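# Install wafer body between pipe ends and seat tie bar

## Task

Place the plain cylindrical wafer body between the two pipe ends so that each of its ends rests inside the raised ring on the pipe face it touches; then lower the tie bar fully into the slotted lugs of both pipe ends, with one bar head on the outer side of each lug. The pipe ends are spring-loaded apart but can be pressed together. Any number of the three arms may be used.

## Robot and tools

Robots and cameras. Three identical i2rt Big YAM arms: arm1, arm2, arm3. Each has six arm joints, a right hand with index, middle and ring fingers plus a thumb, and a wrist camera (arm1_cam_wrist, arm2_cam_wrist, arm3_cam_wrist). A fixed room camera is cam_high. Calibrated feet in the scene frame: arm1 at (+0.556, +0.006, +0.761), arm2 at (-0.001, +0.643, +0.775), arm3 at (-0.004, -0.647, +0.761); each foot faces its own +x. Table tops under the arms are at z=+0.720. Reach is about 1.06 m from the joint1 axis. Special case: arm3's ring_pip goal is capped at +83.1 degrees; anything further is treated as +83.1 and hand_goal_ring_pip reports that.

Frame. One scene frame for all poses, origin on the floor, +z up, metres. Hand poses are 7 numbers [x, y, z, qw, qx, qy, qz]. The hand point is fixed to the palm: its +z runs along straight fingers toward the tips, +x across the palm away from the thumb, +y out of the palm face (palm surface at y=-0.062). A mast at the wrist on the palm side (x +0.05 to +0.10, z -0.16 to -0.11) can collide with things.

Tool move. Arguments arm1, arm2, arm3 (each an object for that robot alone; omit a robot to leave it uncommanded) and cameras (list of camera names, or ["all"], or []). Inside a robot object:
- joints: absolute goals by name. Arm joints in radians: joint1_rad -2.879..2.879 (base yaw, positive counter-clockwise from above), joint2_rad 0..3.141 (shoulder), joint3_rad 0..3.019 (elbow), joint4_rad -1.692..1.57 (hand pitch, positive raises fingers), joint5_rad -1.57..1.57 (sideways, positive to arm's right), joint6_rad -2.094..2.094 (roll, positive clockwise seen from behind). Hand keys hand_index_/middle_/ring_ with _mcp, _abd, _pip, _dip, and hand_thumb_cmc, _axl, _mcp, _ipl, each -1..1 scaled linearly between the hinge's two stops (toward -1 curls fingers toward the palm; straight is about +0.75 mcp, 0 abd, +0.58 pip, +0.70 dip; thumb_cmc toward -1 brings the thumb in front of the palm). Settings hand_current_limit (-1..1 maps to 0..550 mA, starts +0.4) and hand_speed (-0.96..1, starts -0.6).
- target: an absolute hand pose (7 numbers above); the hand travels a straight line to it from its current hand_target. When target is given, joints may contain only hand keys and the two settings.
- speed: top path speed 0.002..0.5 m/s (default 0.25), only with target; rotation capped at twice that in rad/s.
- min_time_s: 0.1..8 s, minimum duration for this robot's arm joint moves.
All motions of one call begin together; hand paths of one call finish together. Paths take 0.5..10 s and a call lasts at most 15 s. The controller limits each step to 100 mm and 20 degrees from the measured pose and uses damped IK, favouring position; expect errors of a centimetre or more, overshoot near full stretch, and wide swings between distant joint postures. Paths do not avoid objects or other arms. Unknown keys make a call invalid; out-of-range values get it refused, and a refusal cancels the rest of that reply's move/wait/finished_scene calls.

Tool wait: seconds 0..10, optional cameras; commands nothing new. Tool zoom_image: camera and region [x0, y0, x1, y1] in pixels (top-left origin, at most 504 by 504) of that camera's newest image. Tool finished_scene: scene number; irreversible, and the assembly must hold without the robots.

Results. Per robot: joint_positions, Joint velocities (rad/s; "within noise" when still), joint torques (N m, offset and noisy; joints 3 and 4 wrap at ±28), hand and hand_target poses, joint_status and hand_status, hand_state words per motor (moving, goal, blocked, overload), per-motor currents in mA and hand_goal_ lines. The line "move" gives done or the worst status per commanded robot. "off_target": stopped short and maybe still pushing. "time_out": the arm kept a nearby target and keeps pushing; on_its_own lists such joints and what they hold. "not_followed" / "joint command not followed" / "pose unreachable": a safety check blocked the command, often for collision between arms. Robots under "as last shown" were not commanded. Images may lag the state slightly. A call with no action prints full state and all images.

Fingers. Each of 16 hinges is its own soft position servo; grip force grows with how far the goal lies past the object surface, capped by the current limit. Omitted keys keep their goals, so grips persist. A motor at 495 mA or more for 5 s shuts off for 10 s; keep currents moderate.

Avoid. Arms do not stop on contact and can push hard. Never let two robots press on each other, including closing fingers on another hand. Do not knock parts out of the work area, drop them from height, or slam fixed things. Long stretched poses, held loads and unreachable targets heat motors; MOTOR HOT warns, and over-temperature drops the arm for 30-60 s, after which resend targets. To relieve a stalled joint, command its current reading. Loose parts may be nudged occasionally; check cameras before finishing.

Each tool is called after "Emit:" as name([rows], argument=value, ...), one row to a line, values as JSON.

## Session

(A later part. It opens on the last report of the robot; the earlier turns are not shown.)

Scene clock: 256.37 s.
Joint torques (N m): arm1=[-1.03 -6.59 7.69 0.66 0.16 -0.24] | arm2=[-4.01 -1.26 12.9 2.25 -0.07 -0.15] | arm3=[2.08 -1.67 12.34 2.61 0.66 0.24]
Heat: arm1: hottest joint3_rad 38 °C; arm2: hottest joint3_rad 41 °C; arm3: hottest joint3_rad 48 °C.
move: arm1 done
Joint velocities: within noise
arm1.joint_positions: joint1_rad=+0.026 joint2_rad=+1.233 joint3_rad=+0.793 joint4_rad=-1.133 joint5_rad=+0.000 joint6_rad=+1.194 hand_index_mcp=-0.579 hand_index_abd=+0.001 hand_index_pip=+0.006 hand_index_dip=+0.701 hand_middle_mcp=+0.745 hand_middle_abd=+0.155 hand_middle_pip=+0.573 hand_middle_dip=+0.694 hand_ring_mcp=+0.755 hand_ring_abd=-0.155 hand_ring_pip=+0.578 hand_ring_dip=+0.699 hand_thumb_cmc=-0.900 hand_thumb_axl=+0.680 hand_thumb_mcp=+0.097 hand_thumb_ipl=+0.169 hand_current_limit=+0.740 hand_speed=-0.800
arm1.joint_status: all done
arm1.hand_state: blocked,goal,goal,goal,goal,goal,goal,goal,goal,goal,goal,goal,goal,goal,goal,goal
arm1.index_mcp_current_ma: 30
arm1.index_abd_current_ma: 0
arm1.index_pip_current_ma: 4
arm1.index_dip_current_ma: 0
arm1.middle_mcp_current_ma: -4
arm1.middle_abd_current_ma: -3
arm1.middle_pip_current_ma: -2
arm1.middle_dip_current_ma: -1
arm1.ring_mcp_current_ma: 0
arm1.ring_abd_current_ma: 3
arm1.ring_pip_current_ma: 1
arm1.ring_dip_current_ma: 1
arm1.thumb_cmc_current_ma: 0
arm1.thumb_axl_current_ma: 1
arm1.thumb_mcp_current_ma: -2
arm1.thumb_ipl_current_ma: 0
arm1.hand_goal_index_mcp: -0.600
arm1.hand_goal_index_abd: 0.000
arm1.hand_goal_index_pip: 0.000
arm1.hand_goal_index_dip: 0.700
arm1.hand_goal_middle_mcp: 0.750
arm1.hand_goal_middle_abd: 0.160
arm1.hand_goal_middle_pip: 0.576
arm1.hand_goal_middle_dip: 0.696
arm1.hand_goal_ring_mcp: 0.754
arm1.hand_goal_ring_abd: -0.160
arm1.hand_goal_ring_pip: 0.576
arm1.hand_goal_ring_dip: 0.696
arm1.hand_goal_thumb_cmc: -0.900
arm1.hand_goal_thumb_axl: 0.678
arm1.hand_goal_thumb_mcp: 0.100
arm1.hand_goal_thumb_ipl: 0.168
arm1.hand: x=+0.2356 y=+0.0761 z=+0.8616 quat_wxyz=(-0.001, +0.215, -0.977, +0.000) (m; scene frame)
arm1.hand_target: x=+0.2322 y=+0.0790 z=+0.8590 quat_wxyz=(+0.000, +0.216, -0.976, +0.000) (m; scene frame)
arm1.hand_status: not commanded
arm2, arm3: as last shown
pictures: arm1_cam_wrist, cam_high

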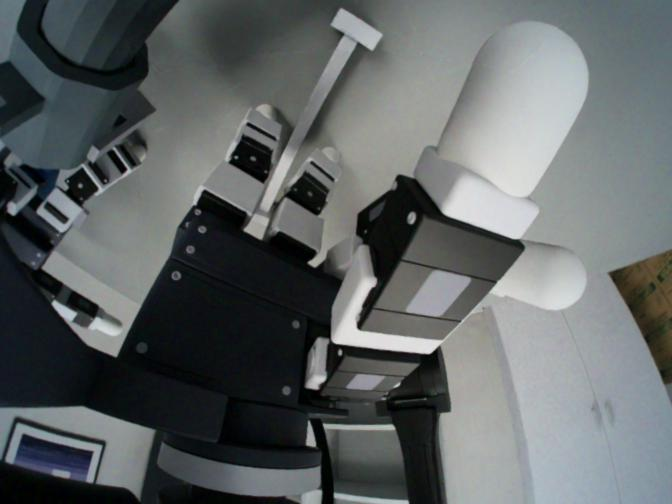

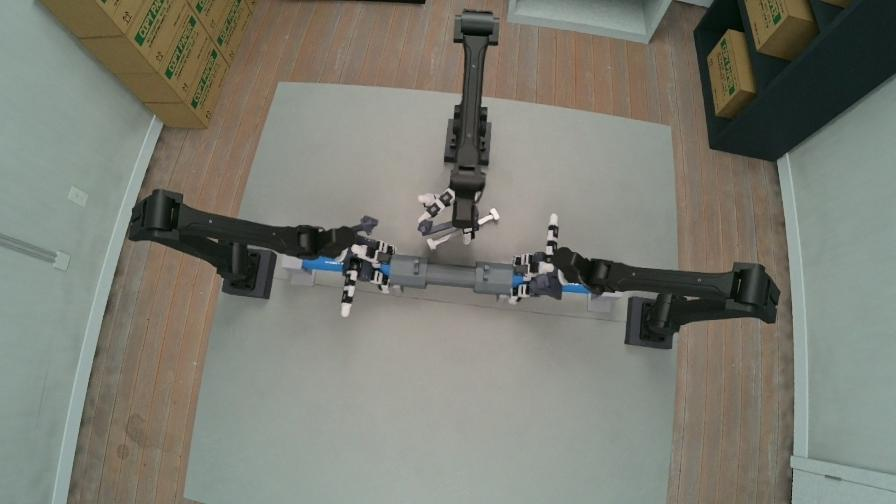

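Emit:
move(arm1={"target": [0.226, 0.079, 0.91, 0, -0.2164, 0.9763, 0], "speed": 0.1}, cameras=[])

Emit:
move(arm1={"target": [0.2204, 0.0756, 0.885, 0, -0.3007, 0.9537, 0], "speed": 0.1}, cameras=["cam_high","arm1_cam_wrist"])

Emit:
zoom_image(camera="arm1_cam_wrist", region=[160, 0, 420, 220])

Emit:
zoom_image(camera="cam_high", region=[400, 180, 520, 280])

Scene clock: 264.73 s.
Joint torques (N m): arm1=[-1.08 -7.77 10.52 -0.4 0.18 -0.23] | arm2=[-4.01 -1.26 12.9 2.26 -0.07 -0.15] | arm3=[1.85 -1.67 12.08 2.62 0.65 0.26]
Heat: arm1: hottest joint3_rad 38 °C; arm2: hottest joint3_rad 41 °C; arm3: hottest joint3_rad 48 °C.
move: arm1 off_target
Joint velocities: within noise
arm1.joint_positions: joint1_rad=+0.026 joint2_rad=+1.210 joint3_rad=+0.868 joint4_rad=-1.261 joint5_rad=+0.000 joint6_rad=+1.194 hand_index_mcp=-0.579 hand_index_abd=+0.001 hand_index_pip=+0.006 hand_index_dip=+0.701 hand_middle_mcp=+0.745 hand_middle_abd=+0.156 hand_middle_pip=+0.573 hand_middle_dip=+0.694 hand_ring_mcp=+0.755 hand_ring_abd=-0.156 hand_ring_pip=+0.578 hand_ring_dip=+0.699 hand_thumb_cmc=-0.900 hand_thumb_axl=+0.680 hand_thumb_mcp=+0.097 hand_thumb_ipl=+0.169 hand_current_limit=+0.740 hand_speed=-0.800
arm1.joint_status: not commanded
arm1.hand_state: blocked,goal,goal,goal,goal,goal,goal,goal,goal,goal,goal,goal,goal,goal,goal,goal
arm1.index_mcp_current_ma: 30
arm1.index_abd_current_ma: 0
arm1.index_pip_current_ma: 4
arm1.index_dip_current_ma: 0
arm1.middle_mcp_current_ma: -4
arm1.middle_abd_current_ma: -2
arm1.middle_pip_current_ma: -2
arm1.middle_dip_current_ma: -1
arm1.ring_mcp_current_ma: 0
arm1.ring_abd_current_ma: 2
arm1.ring_pip_current_ma: 1
arm1.ring_dip_current_ma: 1
arm1.thumb_cmc_current_ma: 0
arm1.thumb_axl_current_ma: 1
arm1.thumb_mcp_current_ma: -2
arm1.thumb_ipl_current_ma: 0
arm1.hand_goal_index_mcp: -0.600
arm1.hand_goal_index_abd: 0.000
arm1.hand_goal_index_pip: 0.000
arm1.hand_goal_index_dip: 0.700
arm1.hand_goal_middle_mcp: 0.750
arm1.hand_goal_middle_abd: 0.160
arm1.hand_goal_middle_pip: 0.576
arm1.hand_goal_middle_dip: 0.696
arm1.hand_goal_ring_mcp: 0.754
arm1.hand_goal_ring_abd: -0.160
arm1.hand_goal_ring_pip: 0.576
arm1.hand_goal_ring_dip: 0.696
arm1.hand_goal_thumb_cmc: -0.900
arm1.hand_goal_thumb_axl: 0.678
arm1.hand_goal_thumb_mcp: 0.100
arm1.hand_goal_thumb_ipl: 0.168
arm1.hand: x=+0.2375 y=+0.0762 z=+0.8949 quat_wxyz=(-0.015, +0.215, -0.976, +0.002) (m; scene frame)
arm1.hand_target: x=+0.2265 y=+0.0790 z=+0.9100 quat_wxyz=(+0.000, +0.216, -0.976, +0.000) (m; scene frame)
arm1.hand_status: off_target (0.019 m and 1.8 deg from the pose sent, 0.049 m and 0.2 deg at the start)
arm2, arm3: as last shown
pictures: none
No camera images: "cameras" was empty.

Scene clock: 266.30 s.
Joint torques (N m): arm1=[-1.26 -7.71 7.54 0.64 0.14 -0.25] | arm2=[-4.01 -1.2 12.88 2.25 -0.07 -0.15] | arm3=[1.79 -1.2 12.18 2.74 0.63 0.28]
Heat: arm1: hottest joint3_rad 38 °C; arm2: hottest joint3_rad 41 °C; arm3: hottest joint3_rad 48 °C.
move: arm1 done
Joint velocities: within noise
arm1.joint_positions: joint1_rad=+0.026 joint2_rad=+1.210 joint3_rad=+0.838 joint4_rad=-1.215 joint5_rad=+0.000 joint6_rad=+1.019 hand_index_mcp=-0.579 hand_index_abd=+0.001 hand_index_pip=+0.006 hand_index_dip=+0.701 hand_middle_mcp=+0.745 hand_middle_abd=+0.156 hand_middle_pip=+0.573 hand_middle_dip=+0.694 hand_ring_mcp=+0.755 hand_ring_abd=-0.156 hand_ring_pip=+0.578 hand_ring_dip=+0.699 hand_thumb_cmc=-0.900 hand_thumb_axl=+0.680 hand_thumb_mcp=+0.097 hand_thumb_ipl=+0.169 hand_current_limit=+0.740 hand_speed=-0.800
arm1.joint_status: not commanded
arm1.hand_state: blocked,goal,goal,goal,goal,goal,goal,goal,goal,goal,goal,goal,goal,goal,goal,goal
arm1.index_mcp_current_ma: 30
arm1.index_abd_current_ma: 0
arm1.index_pip_current_ma: 4
arm1.index_dip_current_ma: 0
arm1.middle_mcp_current_ma: -4
arm1.middle_abd_current_ma: -2
arm1.middle_pip_current_ma: -2
arm1.middle_dip_current_ma: -1
arm1.ring_mcp_current_ma: 0
arm1.ring_abd_current_ma: 2
arm1.ring_pip_current_ma: 1
arm1.ring_dip_current_ma: 1
arm1.thumb_cmc_current_ma: 0
arm1.thumb_axl_current_ma: 1
arm1.thumb_mcp_current_ma: -2
arm1.thumb_ipl_current_ma: 0
arm1.hand_goal_index_mcp: -0.600
arm1.hand_goal_index_abd: 0.000
arm1.hand_goal_index_pip: 0.000
arm1.hand_goal_index_dip: 0.700
arm1.hand_goal_middle_mcp: 0.750
arm1.hand_goal_middle_abd: 0.160
arm1.hand_goal_middle_pip: 0.576
arm1.hand_goal_middle_dip: 0.696
arm1.hand_goal_ring_mcp: 0.754
arm1.hand_goal_ring_abd: -0.160
arm1.hand_goal_ring_pip: 0.576
arm1.hand_goal_ring_dip: 0.696
arm1.hand_goal_thumb_cmc: -0.900
arm1.hand_goal_thumb_axl: 0.678
arm1.hand_goal_thumb_mcp: 0.100
arm1.hand_goal_thumb_ipl: 0.168
arm1.hand: x=+0.2226 y=+0.0722 z=+0.8840 quat_wxyz=(-0.007, +0.300, -0.954, +0.002) (m; scene frame)
arm1.hand_target: x=+0.2204 y=+0.0756 z=+0.8852 quat_wxyz=(+0.000, +0.301, -0.954, +0.000) (m; scene frame)
arm1.hand_status: done (0.004 m and 0.9 deg from the pose sent, 0.020 m and 10.3 deg at the start)
arm2.joint_positions: joint1_rad=+0.193 joint2_rad=+1.394 joint3_rad=+0.544 joint4_rad=+0.128 joint5_rad=+0.158 joint6_rad=+0.132 hand_index_mcp=+1.000 hand_index_abd=+0.169 hand_index_pip=+0.997 hand_index_dip=+0.997 hand_middle_mcp=-0.998 hand_middle_abd=+0.000 hand_middle_pip=+0.001 hand_middle_dip=+0.696 hand_ring_mcp=+1.000 hand_ring_abd=-0.164 hand_ring_pip=+1.000 hand_ring_dip=+0.997 hand_thumb_cmc=+0.720 hand_thumb_axl=+0.677 hand_thumb_mcp=+0.225 hand_thumb_ipl=+0.168 hand_current_limit=+0.400 hand_speed=-0.600
arm2.joint_status: not commanded
arm2.hand_state: goal,goal,goal,goal,goal,goal,goal,goal,goal,goal,goal,goal,goal,goal,goal,goal
arm2.index_mcp_current_ma: 1
arm2.index_abd_current_ma: -4
arm2.index_pip_current_ma: -9
arm2.index_dip_current_ma: -10
arm2.middle_mcp_current_ma: 7
arm2.middle_abd_current_ma: 1
arm2.middle_pip_current_ma: 4
arm2.middle_dip_current_ma: 0
arm2.ring_mcp_current_ma: 1
arm2.ring_abd_current_ma: 17
arm2.ring_pip_current_ma: 0
arm2.ring_dip_current_ma: -9
arm2.thumb_cmc_current_ma: 21
arm2.thumb_axl_current_ma: -2
arm2.thumb_mcp_current_ma: -4
arm2.thumb_ipl_current_ma: -1
arm2.hand_goal_index_mcp: 1.000
arm2.hand_goal_index_abd: 0.170
arm2.hand_goal_index_pip: 1.000
arm2.hand_goal_index_dip: 1.000
arm2.hand_goal_middle_mcp: -1.000
arm2.hand_goal_middle_abd: 0.000
arm2.hand_goal_middle_pip: 0.000
arm2.hand_goal_middle_dip: 0.696
arm2.hand_goal_ring_mcp: 1.000
arm2.hand_goal_ring_abd: -0.170
arm2.hand_goal_ring_pip: 1.000
arm2.hand_goal_ring_dip: 1.000
arm2.hand_goal_thumb_cmc: 0.714
arm2.hand_goal_thumb_axl: 0.678
arm2.hand_goal_thumb_mcp: 0.226
arm2.hand_goal_thumb_ipl: 0.168
arm2.hand: x=+0.0518 y=+0.1349 z=+0.9082 quat_wxyz=(+0.419, +0.908, +0.008, +0.004) (m; scene frame)
arm2.hand_target: x=+0.0473 y=+0.1072 z=+0.9081 quat_wxyz=(+0.422, +0.906, +0.004, +0.002) (m; scene frame)
arm2.hand_status: not commanded
arm3.joint_positions: joint1_rad=-0.203 joint2_rad=+1.334 joint3_rad=+0.541 joint4_rad=+0.063 joint5_rad=-0.195 joint6_rad=-0.168 hand_index_mcp=+1.000 hand_index_abd=+0.170 hand_index_pip=+0.998 hand_index_dip=+0.997 hand_middle_mcp=-0.997 hand_middle_abd=+0.001 hand_middle_pip=+0.002 hand_middle_dip=+0.696 hand_ring_mcp=+1.001 hand_ring_abd=-0.161 hand_ring_pip=+0.998 hand_ring_dip=+0.997 hand_thumb_cmc=+0.721 hand_thumb_axl=+0.677 hand_thumb_mcp=+0.225 hand_thumb_ipl=+0.168 hand_current_limit=+0.400 hand_speed=-0.600
arm3.joint_status: not commanded
arm3.hand_state: goal,goal,goal,goal,goal,goal,goal,goal,goal,goal,goal,goal,goal,goal,goal,goal
arm3.index_mcp_current_ma: 0
arm3.index_abd_current_ma: 0
arm3.index_pip_current_ma: 0
arm3.index_dip_current_ma: 0
arm3.middle_mcp_current_ma: 0
arm3.middle_abd_current_ma: 0
arm3.middle_pip_current_ma: 0
arm3.middle_dip_current_ma: 0
arm3.ring_mcp_current_ma: 0
arm3.ring_abd_current_ma: 2
arm3.ring_pip_current_ma: 0
arm3.ring_dip_current_ma: 0
arm3.thumb_cmc_current_ma: 2
arm3.thumb_axl_current_ma: 0
arm3.thumb_mcp_current_ma: 0
arm3.thumb_ipl_current_ma: 0
arm3.hand_goal_index_mcp: 1.000
arm3.hand_goal_index_abd: 0.170
arm3.hand_goal_index_pip: 1.000
arm3.hand_goal_index_dip: 1.000
arm3.hand_goal_middle_mcp: -1.000
arm3.hand_goal_middle_abd: 0.000
arm3.hand_goal_middle_pip: 0.000
arm3.hand_goal_middle_dip: 0.696
arm3.hand_goal_ring_mcp: 1.000
arm3.hand_goal_ring_abd: -0.170
arm3.hand_goal_ring_pip: 1.000
arm3.hand_goal_ring_dip: 1.000
arm3.hand_goal_thumb_cmc: 0.714
arm3.hand_goal_thumb_axl: 0.678
arm3.hand_goal_thumb_mcp: 0.226
arm3.hand_goal_thumb_ipl: 0.168
arm3.hand: x=+0.0942 y=-0.1475 z=+0.9082 quat_wxyz=(-0.001, -0.006, +0.908, +0.418) (m; scene frame)
arm3.hand_target: x=+0.0930 y=-0.1168 z=+0.9082 quat_wxyz=(-0.002, -0.004, +0.906, +0.422) (m; scene frame)
arm3.hand_status: not commanded
pictures: arm1_cam_wrist, cam_high

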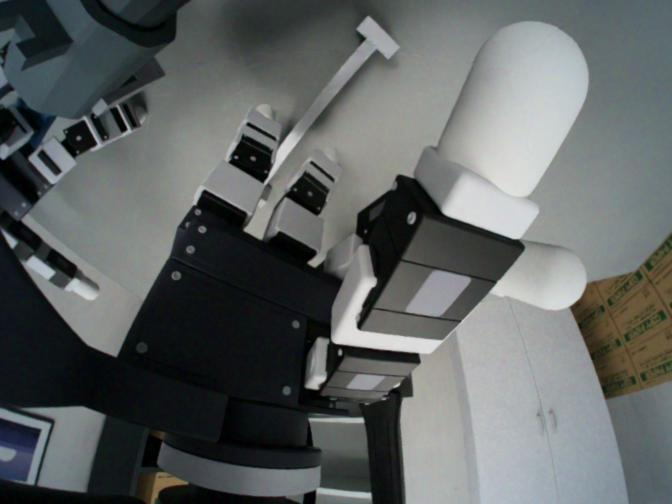

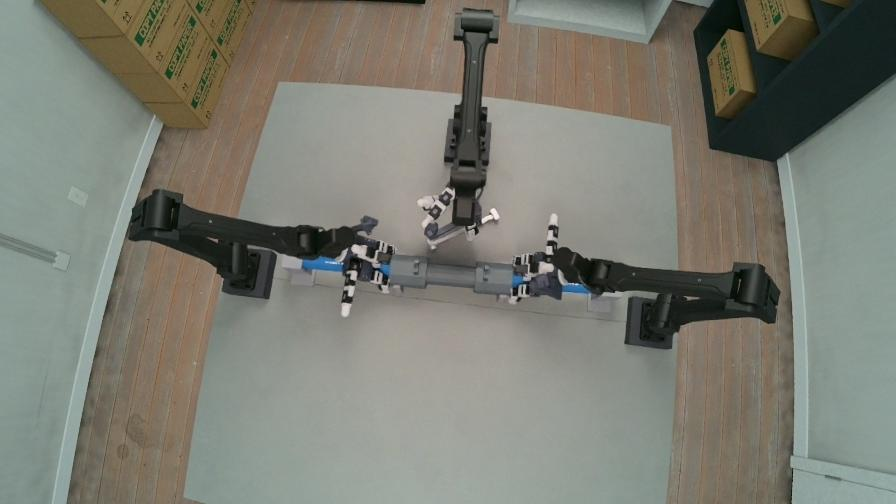

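Scaled by 1.938 from the camera's 672x504 image, which has a finer 960x720 frame.

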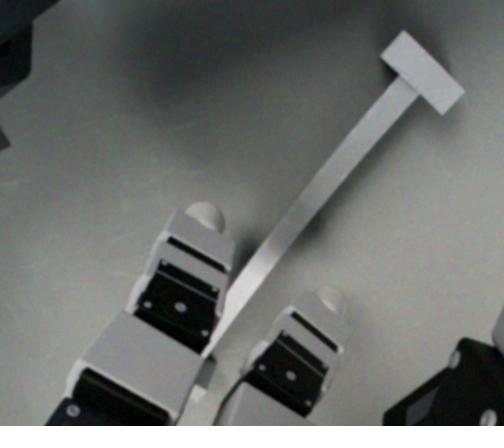

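Scaled by 4.200 from the camera's 896x504 image, which has a finer 1280x720 frame.

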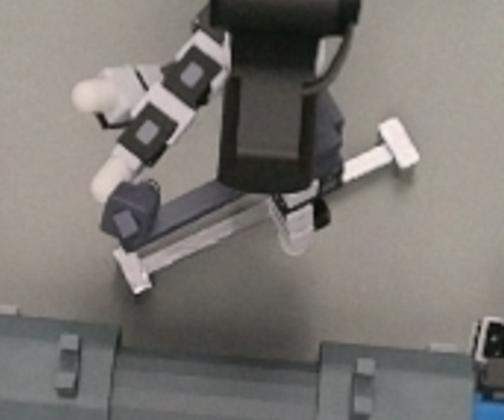

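Emit:
move(arm1={"target": [0.2200, 0.0756, 0.860, 0, -0.3007, 0.9537, 0], "speed": 0.06}, cameras=[])

Emit:
move(arm1={"joints": {"hand_middle_abd": -0.08, "hand_ring_abd": 0.08}}, cameras=["cam_high","arm1_cam_wrist"])

Emit:
zoom_image(camera="arm1_cam_wrist", region=[160, 0, 420, 220])

Emit:
zoom_image(camera="cam_high", region=[400, 180, 520, 280])

Scene clock: 271.43 s.
Joint torques (N m): arm1=[-1.26 -6.3 7.43 0.72 0.13 -0.25] | arm2=[-4.01 -1.26 12.9 2.28 -0.07 -0.15] | arm3=[2.32 -1.55 12.23 2.65 0.63 0.25]
Heat: arm1: hottest joint3_rad 38 °C; arm2: hottest joint3_rad 41 °C; arm3: hottest joint3_rad 48 °C.
move: arm1 done
Joint velocities: within noise
arm1.joint_positions: joint1_rad=+0.026 joint2_rad=+1.220 joint3_rad=+0.792 joint4_rad=-1.138 joint5_rad=+0.000 joint6_rad=+1.019 hand_index_mcp=-0.579 hand_index_abd=+0.001 hand_index_pip=+0.006 hand_index_dip=+0.701 hand_middle_mcp=+0.745 hand_middle_abd=+0.156 hand_middle_pip=+0.573 hand_middle_dip=+0.694 hand_ring_mcp=+0.755 hand_ring_abd=-0.156 hand_ring_pip=+0.578 hand_ring_dip=+0.699 hand_thumb_cmc=-0.900 hand_thumb_axl=+0.680 hand_thumb_mcp=+0.097 hand_thumb_ipl=+0.169 hand_current_limit=+0.740 hand_speed=-0.800
arm1.joint_status: not commanded
arm1.hand_state: blocked,goal,goal,goal,goal,goal,goal,goal,goal,goal,goal,goal,goal,goal,goal,goal
arm1.index_mcp_current_ma: 30
arm1.index_abd_current_ma: 0
arm1.index_pip_current_ma: 4
arm1.index_dip_current_ma: 0
arm1.middle_mcp_current_ma: -4
arm1.middle_abd_current_ma: -2
arm1.middle_pip_current_ma: -2
arm1.middle_dip_current_ma: -1
arm1.ring_mcp_current_ma: 0
arm1.ring_abd_current_ma: 2
arm1.ring_pip_current_ma: 1
arm1.ring_dip_current_ma: 1
arm1.thumb_cmc_current_ma: 0
arm1.thumb_axl_current_ma: 1
arm1.thumb_mcp_current_ma: -2
arm1.thumb_ipl_current_ma: 0
arm1.hand_goal_index_mcp: -0.600
arm1.hand_goal_index_abd: 0.000
arm1.hand_goal_index_pip: 0.000
arm1.hand_goal_index_dip: 0.700
arm1.hand_goal_middle_mcp: 0.750
arm1.hand_goal_middle_abd: 0.160
arm1.hand_goal_middle_pip: 0.576
arm1.hand_goal_middle_dip: 0.696
arm1.hand_goal_ring_mcp: 0.754
arm1.hand_goal_ring_abd: -0.160
arm1.hand_goal_ring_pip: 0.576
arm1.hand_goal_ring_dip: 0.696
arm1.hand_goal_thumb_cmc: -0.900
arm1.hand_goal_thumb_axl: 0.678
arm1.hand_goal_thumb_mcp: 0.100
arm1.hand_goal_thumb_ipl: 0.168
arm1.hand: x=+0.2218 y=+0.0722 z=+0.8656 quat_wxyz=(+0.003, +0.300, -0.954, -0.001) (m; scene frame)
arm1.hand_target: x=+0.2201 y=+0.0755 z=+0.8602 quat_wxyz=(+0.000, +0.301, -0.954, +0.000) (m; scene frame)
arm1.hand_status: done (0.007 m and 0.4 deg from the pose sent, 0.024 m and 0.9 deg at the start)
arm2, arm3: as last shown
pictures: none
No camera images: "cameras" was empty.

Scene clock: 272.13 s.
Joint torques (N m): arm1=[-1.2 -6.12 7.39 0.79 0.12 -0.25] | arm2=[-4.07 -1.26 12.9 2.25 -0.07 -0.15] | arm3=[1.9 -1.85 12.18 2.67 0.68 0.29]
Heat: arm1: hottest joint3_rad 38 °C; arm2: hottest joint3_rad 41 °C; arm3: hottest joint3_rad 48 °C.
move: arm1 done
Joint velocities: within noise
arm1.joint_positions: joint1_rad=+0.026 joint2_rad=+1.220 joint3_rad=+0.792 joint4_rad=-1.138 joint5_rad=+0.000 joint6_rad=+1.019 hand_index_mcp=-0.579 hand_index_abd=+0.001 hand_index_pip=+0.006 hand_index_dip=+0.701 hand_middle_mcp=+0.745 hand_middle_abd=-0.064 hand_middle_pip=+0.573 hand_middle_dip=+0.694 hand_ring_mcp=+0.755 hand_ring_abd=+0.070 hand_ring_pip=+0.578 hand_ring_dip=+0.699 hand_thumb_cmc=-0.900 hand_thumb_axl=+0.680 hand_thumb_mcp=+0.097 hand_thumb_ipl=+0.169 hand_current_limit=+0.740 hand_speed=-0.800
arm1.joint_status: all done
arm1.hand_state: blocked,goal,goal,goal,goal,goal,goal,goal,goal,goal,goal,goal,goal,goal,goal,goal
arm1.index_mcp_current_ma: 30
arm1.index_abd_current_ma: 0
arm1.index_pip_current_ma: 4
arm1.index_dip_current_ma: 0
arm1.middle_mcp_current_ma: -3
arm1.middle_abd_current_ma: 15
arm1.middle_pip_current_ma: -2
arm1.middle_dip_current_ma: -1
arm1.ring_mcp_current_ma: 0
arm1.ring_abd_current_ma: -7
arm1.ring_pip_current_ma: 1
arm1.ring_dip_current_ma: 1
arm1.thumb_cmc_current_ma: 0
arm1.thumb_axl_current_ma: 1
arm1.thumb_mcp_current_ma: -2
arm1.thumb_ipl_current_ma: 0
arm1.hand_goal_index_mcp: -0.600
arm1.hand_goal_index_abd: 0.000
arm1.hand_goal_index_pip: 0.000
arm1.hand_goal_index_dip: 0.700
arm1.hand_goal_middle_mcp: 0.750
arm1.hand_goal_middle_abd: -0.080
arm1.hand_goal_middle_pip: 0.576
arm1.hand_goal_middle_dip: 0.696
arm1.hand_goal_ring_mcp: 0.754
arm1.hand_goal_ring_abd: 0.080
arm1.hand_goal_ring_pip: 0.576
arm1.hand_goal_ring_dip: 0.696
arm1.hand_goal_thumb_cmc: -0.900
arm1.hand_goal_thumb_axl: 0.678
arm1.hand_goal_thumb_mcp: 0.100
arm1.hand_goal_thumb_ipl: 0.168
arm1.hand: x=+0.2218 y=+0.0723 z=+0.8656 quat_wxyz=(+0.003, +0.300, -0.954, -0.001) (m; scene frame)
arm1.hand_target: x=+0.2201 y=+0.0755 z=+0.8602 quat_wxyz=(+0.000, +0.301, -0.954, +0.000) (m; scene frame)
arm1.hand_status: not commanded
arm2, arm3: as last shown
pictures: arm1_cam_wrist, cam_high

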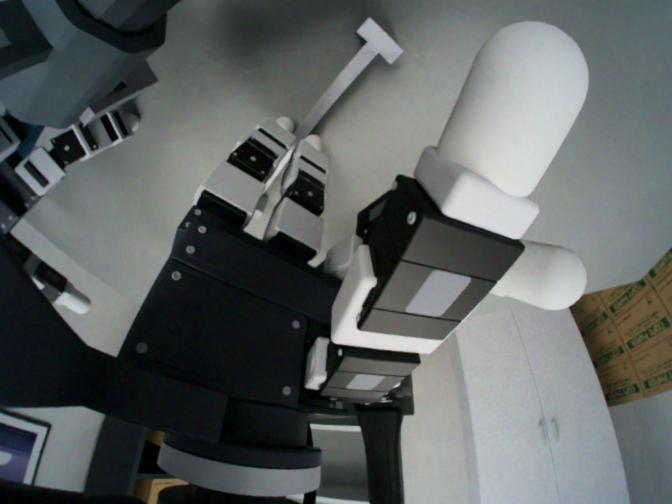

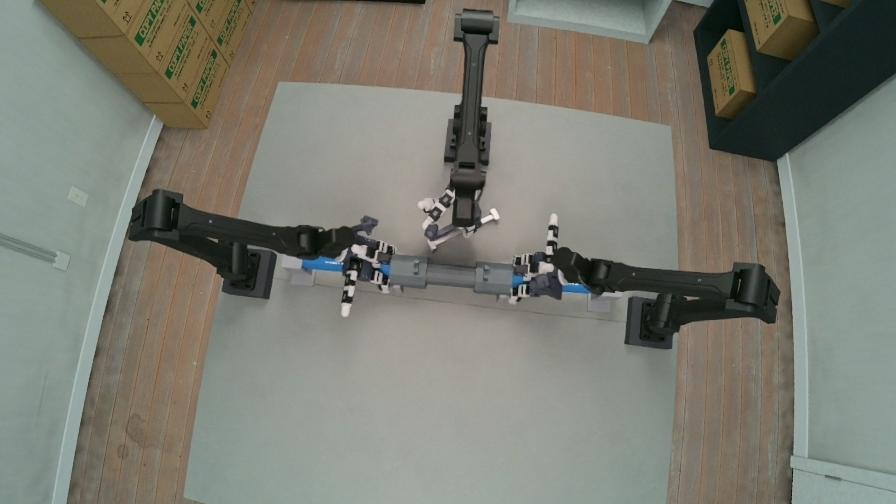

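Scaled by 1.938 from the camera's 672x504 image, which has a finer 960x720 frame.

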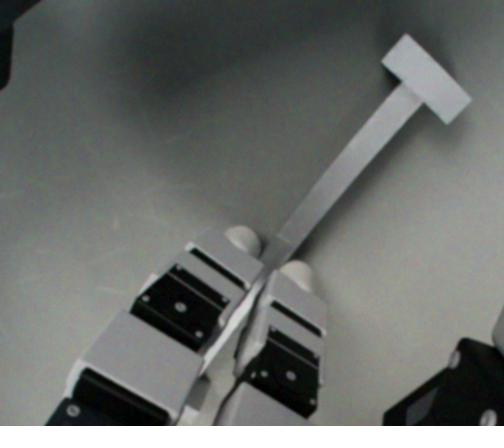

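Scaled by 4.200 from the camera's 896x504 image, which has a finer 1280x720 frame.

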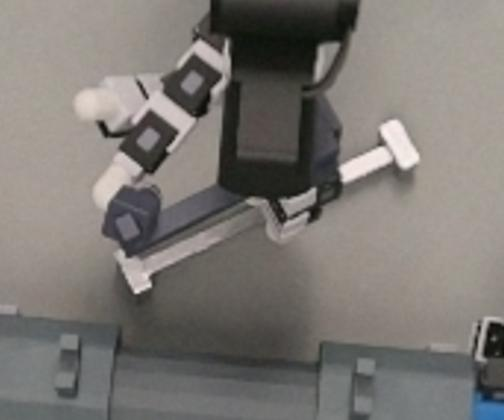

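Emit:
move(arm1={"joints": {"hand_middle_abd": -0.26, "hand_ring_abd": 0.37}}, cameras=[])

Emit:
move(arm1={"target": [0.2080, 0.0756, 0.92, 0, -0.3007, 0.9537, 0], "speed": 0.12}, cameras=["cam_high","arm1_cam_wrist"])

Emit:
zoom_image(camera="arm1_cam_wrist", region=[160, 0, 420, 220])

Emit:
zoom_image(camera="cam_high", region=[400, 180, 520, 280])

Scene clock: 274.33 s.
Joint torques (N m): arm1=[-1.2 -6.12 7.41 0.73 0.12 -0.25] | arm2=[-4.01 -1.26 12.9 2.28 -0.07 -0.15] | arm3=[2.2 -2.2 12.15 2.48 0.71 0.19]
Heat: arm1: hottest joint3_rad 38 °C; arm2: hottest joint3_rad 41 °C; arm3: hottest joint3_rad 48 °C.
move: arm1 off_target
Joint velocities: within noise
arm1.joint_positions: joint1_rad=+0.026 joint2_rad=+1.220 joint3_rad=+0.792 joint4_rad=-1.138 joint5_rad=+0.000 joint6_rad=+1.019 hand_index_mcp=-0.579 hand_index_abd=+0.001 hand_index_pip=+0.006 hand_index_dip=+0.701 hand_middle_mcp=+0.745 hand_middle_abd=-0.075 hand_middle_pip=+0.573 hand_middle_dip=+0.694 hand_ring_mcp=+0.755 hand_ring_abd=+0.079 hand_ring_pip=+0.578 hand_ring_dip=+0.699 hand_thumb_cmc=-0.900 hand_thumb_axl=+0.680 hand_thumb_mcp=+0.097 hand_thumb_ipl=+0.169 hand_current_limit=+0.740 hand_speed=-0.800
arm1.joint_status: hand_middle_abd off_target (ended at -0.075, target -0.260); hand_ring_abd off_target (ended at +0.079, target +0.370)
arm1.hand_state: blocked,goal,goal,goal,goal,blocked,goal,goal,goal,blocked,goal,goal,goal,goal,goal,goal
arm1.index_mcp_current_ma: 30
arm1.index_abd_current_ma: 0
arm1.index_pip_current_ma: 4
arm1.index_dip_current_ma: 0
arm1.middle_mcp_current_ma: -3
arm1.middle_abd_current_ma: 479
arm1.middle_pip_current_ma: -2
arm1.middle_dip_current_ma: -1
arm1.ring_mcp_current_ma: 0
arm1.ring_abd_current_ma: -478
arm1.ring_pip_current_ma: 1
arm1.ring_dip_current_ma: 1
arm1.thumb_cmc_current_ma: 0
arm1.thumb_axl_current_ma: 1
arm1.thumb_mcp_current_ma: -2
arm1.thumb_ipl_current_ma: 0
arm1.hand_goal_index_mcp: -0.600
arm1.hand_goal_index_abd: 0.000
arm1.hand_goal_index_pip: 0.000
arm1.hand_goal_index_dip: 0.700
arm1.hand_goal_middle_mcp: 0.750
arm1.hand_goal_middle_abd: -0.260
arm1.hand_goal_middle_pip: 0.576
arm1.hand_goal_middle_dip: 0.696
arm1.hand_goal_ring_mcp: 0.754
arm1.hand_goal_ring_abd: 0.370
arm1.hand_goal_ring_pip: 0.576
arm1.hand_goal_ring_dip: 0.696
arm1.hand_goal_thumb_cmc: -0.900
arm1.hand_goal_thumb_axl: 0.678
arm1.hand_goal_thumb_mcp: 0.100
arm1.hand_goal_thumb_ipl: 0.168
arm1.hand: x=+0.2218 y=+0.0723 z=+0.8656 quat_wxyz=(+0.003, +0.300, -0.954, -0.001) (m; scene frame)
arm1.hand_target: x=+0.2201 y=+0.0755 z=+0.8602 quat_wxyz=(+0.000, +0.301, -0.954, +0.000) (m; scene frame)
arm1.hand_status: not commanded
arm2, arm3: as last shown
pictures: none
No camera images: "cameras" was empty.

Scene clock: 275.50 s.
Joint torques (N m): arm1=[-1.14 -9.17 11.11 -0.46 0.15 -0.23] | arm2=[-4.07 -1.2 12.89 2.26 -0.07 -0.15] | arm3=[1.9 -1.96 12.21 2.77 0.66 0.25]
Heat: arm1: hottest joint3_rad 38 °C; arm2: hottest joint3_rad 41 °C; arm3: hottest joint3_rad 48 °C.
move: arm1 off_target
Joint velocities: within noise
arm1.joint_positions: joint1_rad=+0.024 joint2_rad=+1.218 joint3_rad=+0.889 joint4_rad=-1.289 joint5_rad=+0.001 joint6_rad=+1.017 hand_index_mcp=-0.579 hand_index_abd=+0.001 hand_index_pip=+0.006 hand_index_dip=+0.701 hand_middle_mcp=+0.737 hand_middle_abd=-0.079 hand_middle_pip=+0.569 hand_middle_dip=+0.694 hand_ring_mcp=+0.759 hand_ring_abd=+0.080 hand_ring_pip=+0.579 hand_ring_dip=+0.699 hand_thumb_cmc=-0.900 hand_thumb_axl=+0.680 hand_thumb_mcp=+0.097 hand_thumb_ipl=+0.169 hand_current_limit=+0.740 hand_speed=-0.800
arm1.joint_status: not commanded
arm1.hand_state: blocked,goal,goal,goal,goal,blocked,goal,goal,goal,blocked,goal,goal,goal,goal,goal,goal
arm1.index_mcp_current_ma: 30
arm1.index_abd_current_ma: 0
arm1.index_pip_current_ma: 4
arm1.index_dip_current_ma: 0
arm1.middle_mcp_current_ma: -15
arm1.middle_abd_current_ma: 479
arm1.middle_pip_current_ma: -5
arm1.middle_dip_current_ma: -1
arm1.ring_mcp_current_ma: 3
arm1.ring_abd_current_ma: -478
arm1.ring_pip_current_ma: 2
arm1.ring_dip_current_ma: 1
arm1.thumb_cmc_current_ma: 0
arm1.thumb_axl_current_ma: 1
arm1.thumb_mcp_current_ma: -2
arm1.thumb_ipl_current_ma: 0
arm1.hand_goal_index_mcp: -0.600
arm1.hand_goal_index_abd: 0.000
arm1.hand_goal_index_pip: 0.000
arm1.hand_goal_index_dip: 0.700
arm1.hand_goal_middle_mcp: 0.750
arm1.hand_goal_middle_abd: -0.260
arm1.hand_goal_middle_pip: 0.576
arm1.hand_goal_middle_dip: 0.696
arm1.hand_goal_ring_mcp: 0.754
arm1.hand_goal_ring_abd: 0.370
arm1.hand_goal_ring_pip: 0.576
arm1.hand_goal_ring_dip: 0.696
arm1.hand_goal_thumb_cmc: -0.900
arm1.hand_goal_thumb_axl: 0.678
arm1.hand_goal_thumb_mcp: 0.100
arm1.hand_goal_thumb_ipl: 0.168
arm1.hand: x=+0.2218 y=+0.0727 z=+0.8991 quat_wxyz=(-0.023, +0.300, -0.954, +0.005) (m; scene frame)
arm1.hand_target: x=+0.2087 y=+0.0756 z=+0.9200 quat_wxyz=(+0.000, +0.301, -0.954, +0.000) (m; scene frame)
arm1.hand_status: off_target (0.025 m and 2.7 deg from the pose sent, 0.056 m and 0.4 deg at the start)
arm2, arm3: as last shown
pictures: arm1_cam_wrist, cam_high

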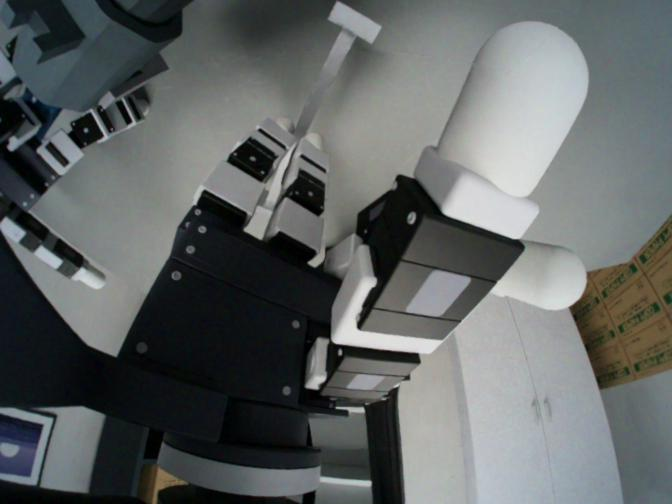

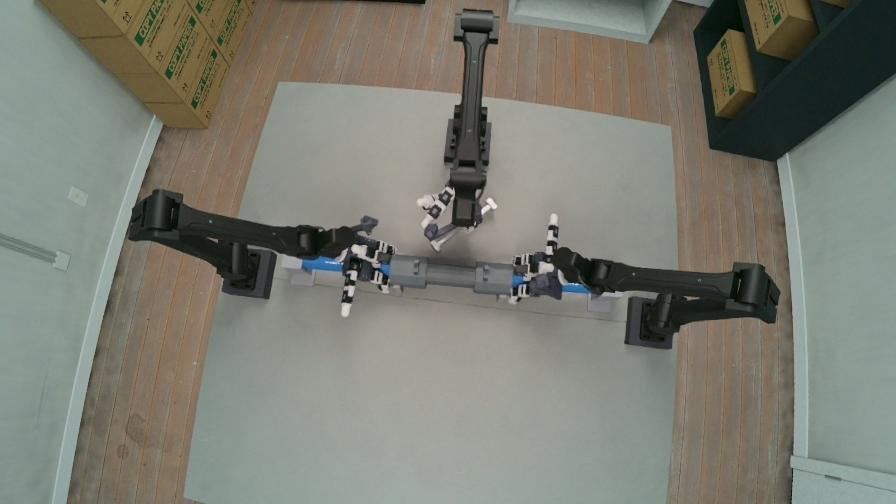

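Scaled by 1.938 from the camera's 672x504 image, which has a finer 960x720 frame.

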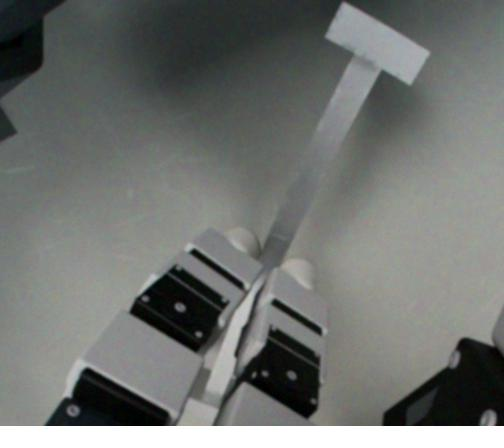

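Scaled by 4.200 from the camera's 896x504 image, which has a finer 1280x720 frame.

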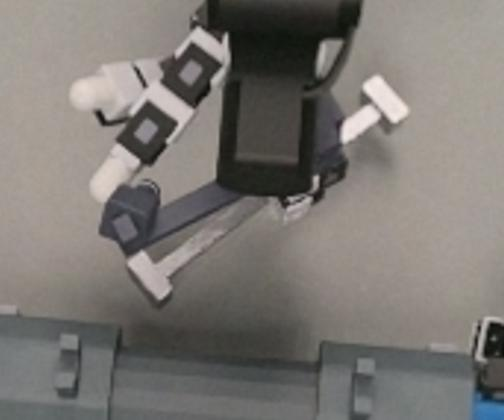

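Emit:
move(arm1={"target": [0.2200, 0.0756, 0.861, 0, -0.3007, 0.9537, 0], "speed": 0.05}, cameras=["arm1_cam_wrist"])

Emit:
zoom_image(camera="arm1_cam_wrist", region=[160, 0, 420, 220])

Emit:
move(arm1={"joints": {"hand_middle_abd": 0.16, "hand_ring_abd": -0.16}}, cameras=[])

Emit:
move(arm1={"target": [0.2130, 0.0790, 0.905, 0, -0.3007, 0.9537, 0], "speed": 0.1}, cameras=["cam_high","arm1_cam_wrist"])

Emit:
zoom_image(camera="arm1_cam_wrist", region=[160, 0, 420, 220])

Emit:
zoom_image(camera="cam_high", region=[400, 180, 520, 280])

Scene clock: 284.87 s.
Joint torques (N m): arm1=[-1.03 -6.3 7.54 0.88 0.11 -0.23] | arm2=[-4.07 -1.14 12.9 2.25 -0.07 -0.15] | arm3=[1.61 -1.44 12.4 2.95 0.64 0.26]
Heat: arm1: hottest joint3_rad 39 °C; arm2: hottest joint3_rad 41 °C; arm3: hottest joint3_rad 48 °C.
move: arm1 done
Joint velocities: within noise
arm1.joint_positions: joint1_rad=+0.024 joint2_rad=+1.220 joint3_rad=+0.792 joint4_rad=-1.144 joint5_rad=+0.001 joint6_rad=+1.017 hand_index_mcp=-0.579 hand_index_abd=+0.001 hand_index_pip=+0.006 hand_index_dip=+0.701 hand_middle_mcp=+0.738 hand_middle_abd=-0.080 hand_middle_pip=+0.570 hand_middle_dip=+0.694 hand_ring_mcp=+0.760 hand_ring_abd=+0.080 hand_ring_pip=+0.579 hand_ring_dip=+0.699 hand_thumb_cmc=-0.900 hand_thumb_axl=+0.680 hand_thumb_mcp=+0.097 hand_thumb_ipl=+0.169 hand_current_limit=+0.740 hand_speed=-0.800
arm1.joint_status: not commanded
arm1.hand_state: blocked,goal,goal,goal,goal,blocked,goal,goal,goal,blocked,goal,goal,goal,goal,goal,goal
arm1.index_mcp_current_ma: 29
arm1.index_abd_current_ma: 0
arm1.index_pip_current_ma: 4
arm1.index_dip_current_ma: 0
arm1.middle_mcp_current_ma: -13
arm1.middle_abd_current_ma: 479
arm1.middle_pip_current_ma: -5
arm1.middle_dip_current_ma: -1
arm1.ring_mcp_current_ma: 4
arm1.ring_abd_current_ma: -478
arm1.ring_pip_current_ma: 2
arm1.ring_dip_current_ma: 1
arm1.thumb_cmc_current_ma: 0
arm1.thumb_axl_current_ma: 1
arm1.thumb_mcp_current_ma: -2
arm1.thumb_ipl_current_ma: 0
arm1.hand_goal_index_mcp: -0.600
arm1.hand_goal_index_abd: 0.000
arm1.hand_goal_index_pip: 0.000
arm1.hand_goal_index_dip: 0.700
arm1.hand_goal_middle_mcp: 0.750
arm1.hand_goal_middle_abd: -0.260
arm1.hand_goal_middle_pip: 0.576
arm1.hand_goal_middle_dip: 0.696
arm1.hand_goal_ring_mcp: 0.754
arm1.hand_goal_ring_abd: 0.370
arm1.hand_goal_ring_pip: 0.576
arm1.hand_goal_ring_dip: 0.696
arm1.hand_goal_thumb_cmc: -0.900
arm1.hand_goal_thumb_axl: 0.678
arm1.hand_goal_thumb_mcp: 0.100
arm1.hand_goal_thumb_ipl: 0.168
arm1.hand: x=+0.2233 y=+0.0728 z=+0.8652 quat_wxyz=(+0.000, +0.300, -0.954, +0.000) (m; scene frame)
arm1.hand_target: x=+0.2201 y=+0.0756 z=+0.8611 quat_wxyz=(+0.000, +0.301, -0.954, +0.000) (m; scene frame)
arm1.hand_status: done (0.006 m and 0.1 deg from the pose sent, 0.038 m and 2.7 deg at the start)
arm2, arm3: as last shown
pictures: arm1_cam_wrist

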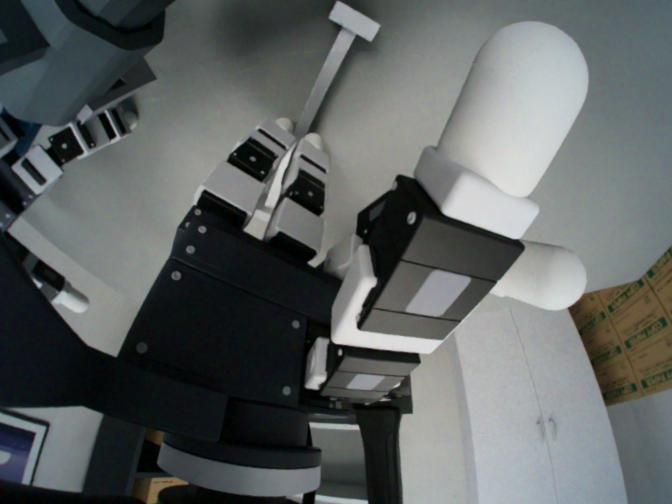

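Scaled by 1.938 from the camera's 672x504 image, which has a finer 960x720 frame.

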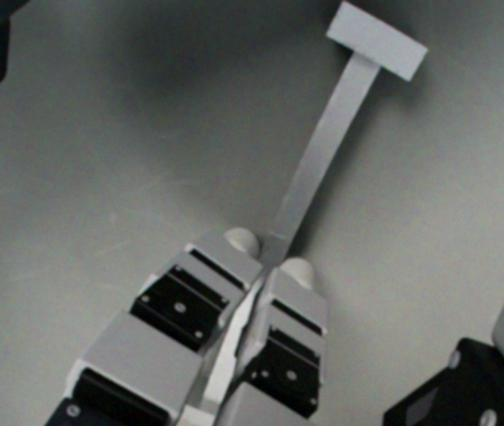

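Scene clock: 285.80 s.
Joint torques (N m): arm1=[-1.08 -6.24 7.58 0.75 0.11 -0.22] | arm2=[-4.01 -1.2 12.9 2.25 -0.07 -0.15] | arm3=[1.9 -1.79 12.23 2.71 0.68 0.19]
Heat: arm1: hottest joint3_rad 39 °C; arm2: hottest joint3_rad 41 °C; arm3: hottest joint3_rad 48 °C.
move: arm1 done
Joint velocities: within noise
arm1.joint_positions: joint1_rad=+0.024 joint2_rad=+1.220 joint3_rad=+0.792 joint4_rad=-1.141 joint5_rad=+0.001 joint6_rad=+1.017 hand_index_mcp=-0.579 hand_index_abd=+0.001 hand_index_pip=+0.006 hand_index_dip=+0.701 hand_middle_mcp=+0.745 hand_middle_abd=+0.155 hand_middle_pip=+0.573 hand_middle_dip=+0.694 hand_ring_mcp=+0.755 hand_ring_abd=-0.155 hand_ring_pip=+0.578 hand_ring_dip=+0.699 hand_thumb_cmc=-0.900 hand_thumb_axl=+0.680 hand_thumb_mcp=+0.097 hand_thumb_ipl=+0.169 hand_current_limit=+0.740 hand_speed=-0.800
arm1.joint_status: all done
arm1.hand_state: blocked,goal,goal,goal,goal,goal,goal,goal,goal,goal,goal,goal,goal,goal,goal,goal
arm1.index_mcp_current_ma: 29
arm1.index_abd_current_ma: 0
arm1.index_pip_current_ma: 4
arm1.index_dip_current_ma: 0
arm1.middle_mcp_current_ma: -4
arm1.middle_abd_current_ma: -3
arm1.middle_pip_current_ma: -2
arm1.middle_dip_current_ma: -1
arm1.ring_mcp_current_ma: 0
arm1.ring_abd_current_ma: 3
arm1.ring_pip_current_ma: 1
arm1.ring_dip_current_ma: 1
arm1.thumb_cmc_current_ma: 0
arm1.thumb_axl_current_ma: 1
arm1.thumb_mcp_current_ma: -2
arm1.thumb_ipl_current_ma: 0
arm1.hand_goal_index_mcp: -0.600
arm1.hand_goal_index_abd: 0.000
arm1.hand_goal_index_pip: 0.000
arm1.hand_goal_index_dip: 0.700
arm1.hand_goal_middle_mcp: 0.750
arm1.hand_goal_middle_abd: 0.160
arm1.hand_goal_middle_pip: 0.576
arm1.hand_goal_middle_dip: 0.696
arm1.hand_goal_ring_mcp: 0.754
arm1.hand_goal_ring_abd: -0.160
arm1.hand_goal_ring_pip: 0.576
arm1.hand_goal_ring_dip: 0.696
arm1.hand_goal_thumb_cmc: -0.900
arm1.hand_goal_thumb_axl: 0.678
arm1.hand_goal_thumb_mcp: 0.100
arm1.hand_goal_thumb_ipl: 0.168
arm1.hand: x=+0.2226 y=+0.0727 z=+0.8653 quat_wxyz=(+0.001, +0.300, -0.954, -0.001) (m; scene frame)
arm1.hand_target: x=+0.2200 y=+0.0756 z=+0.8611 quat_wxyz=(+0.000, +0.301, -0.954, +0.000) (m; scene frame)
arm1.hand_status: not commanded
arm2, arm3: as last shown
pictures: none
No camera images: "cameras" was empty.

Scene clock: 286.90 s.
Joint torques (N m): arm1=[-1.2 -8.35 10.7 -0.36 0.14 -0.24] | arm2=[-4.01 -1.26 12.9 2.26 -0.08 -0.15] | arm3=[1.44 -1.85 12.1 2.67 0.68 0.24]
Heat: arm1: hottest joint3_rad 39 °C; arm2: hottest joint3_rad 41 °C; arm3: hottest joint3_rad 49 °C.
move: arm1 off_target
Joint velocities: within noise
arm1.joint_positions: joint1_rad=+0.014 joint2_rad=+1.211 joint3_rad=+0.853 joint4_rad=-1.248 joint5_rad=+0.001 joint6_rad=+1.007 hand_index_mcp=-0.579 hand_index_abd=+0.001 hand_index_pip=+0.006 hand_index_dip=+0.701 hand_middle_mcp=+0.745 hand_middle_abd=+0.156 hand_middle_pip=+0.573 hand_middle_dip=+0.694 hand_ring_mcp=+0.755 hand_ring_abd=-0.156 hand_ring_pip=+0.578 hand_ring_dip=+0.699 hand_thumb_cmc=-0.900 hand_thumb_axl=+0.680 hand_thumb_mcp=+0.097 hand_thumb_ipl=+0.169 hand_current_limit=+0.740 hand_speed=-0.800
arm1.joint_status: not commanded
arm1.hand_state: blocked,goal,goal,goal,goal,goal,goal,goal,goal,goal,goal,goal,goal,goal,goal,goal
arm1.index_mcp_current_ma: 29
arm1.index_abd_current_ma: 0
arm1.index_pip_current_ma: 4
arm1.index_dip_current_ma: 0
arm1.middle_mcp_current_ma: -3
arm1.middle_abd_current_ma: -2
arm1.middle_pip_current_ma: -2
arm1.middle_dip_current_ma: -1
arm1.ring_mcp_current_ma: 0
arm1.ring_abd_current_ma: 2
arm1.ring_pip_current_ma: 1
arm1.ring_dip_current_ma: 1
arm1.thumb_cmc_current_ma: 0
arm1.thumb_axl_current_ma: 1
arm1.thumb_mcp_current_ma: -2
arm1.thumb_ipl_current_ma: 0
arm1.hand_goal_index_mcp: -0.600
arm1.hand_goal_index_abd: 0.000
arm1.hand_goal_index_pip: 0.000
arm1.hand_goal_index_dip: 0.700
arm1.hand_goal_middle_mcp: 0.750
arm1.hand_goal_middle_abd: 0.160
arm1.hand_goal_middle_pip: 0.576
arm1.hand_goal_middle_dip: 0.696
arm1.hand_goal_ring_mcp: 0.754
arm1.hand_goal_ring_abd: -0.160
arm1.hand_goal_ring_pip: 0.576
arm1.hand_goal_ring_dip: 0.696
arm1.hand_goal_thumb_cmc: -0.900
arm1.hand_goal_thumb_axl: 0.678
arm1.hand_goal_thumb_mcp: 0.100
arm1.hand_goal_thumb_ipl: 0.168
arm1.hand: x=+0.2251 y=+0.0760 z=+0.8884 quat_wxyz=(-0.017, +0.300, -0.954, +0.004) (m; scene frame)
arm1.hand_target: x=+0.2135 y=+0.0790 z=+0.9051 quat_wxyz=(+0.000, +0.301, -0.954, +0.000) (m; scene frame)
arm1.hand_status: off_target (0.021 m and 2.0 deg from the pose sent, 0.041 m and 0.2 deg at the start)
arm2, arm3: as last shown
pictures: arm1_cam_wrist, cam_high

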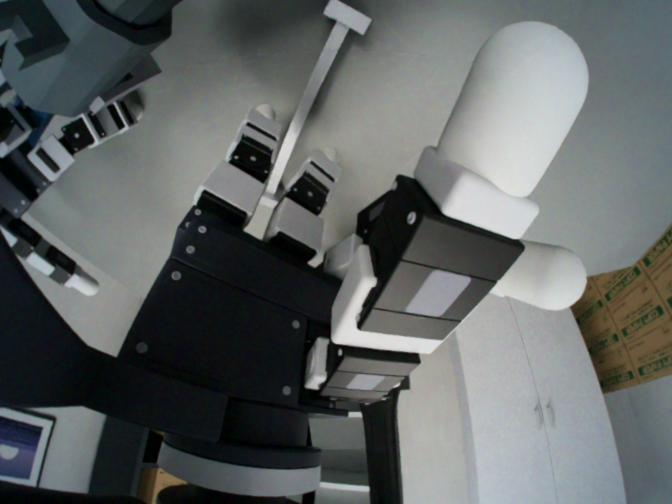

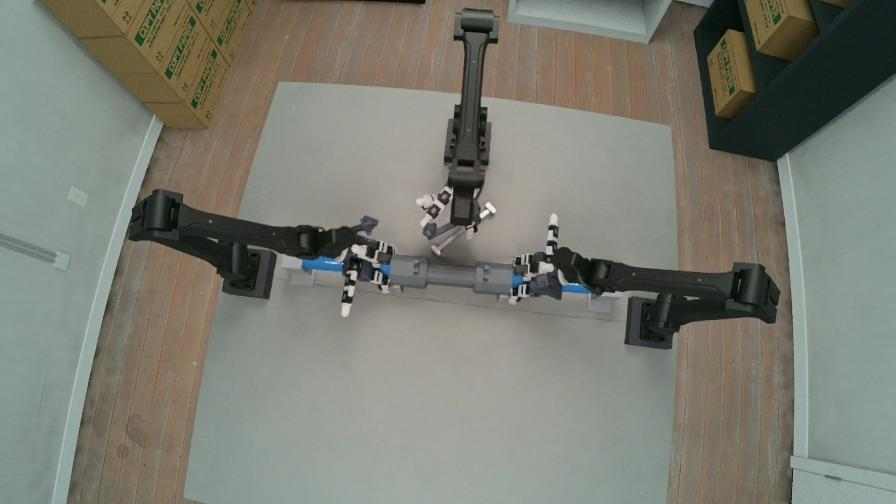

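Scaled by 1.938 from the camera's 672x504 image, which has a finer 960x720 frame.

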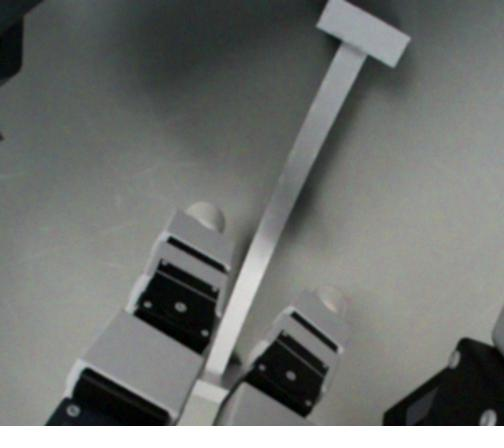

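Scaled by 4.200 from the camera's 896x504 image, which has a finer 1280x720 frame.

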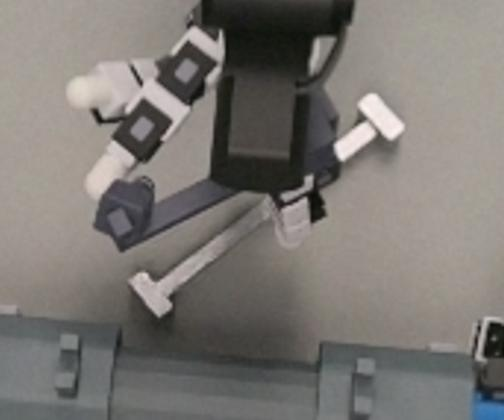

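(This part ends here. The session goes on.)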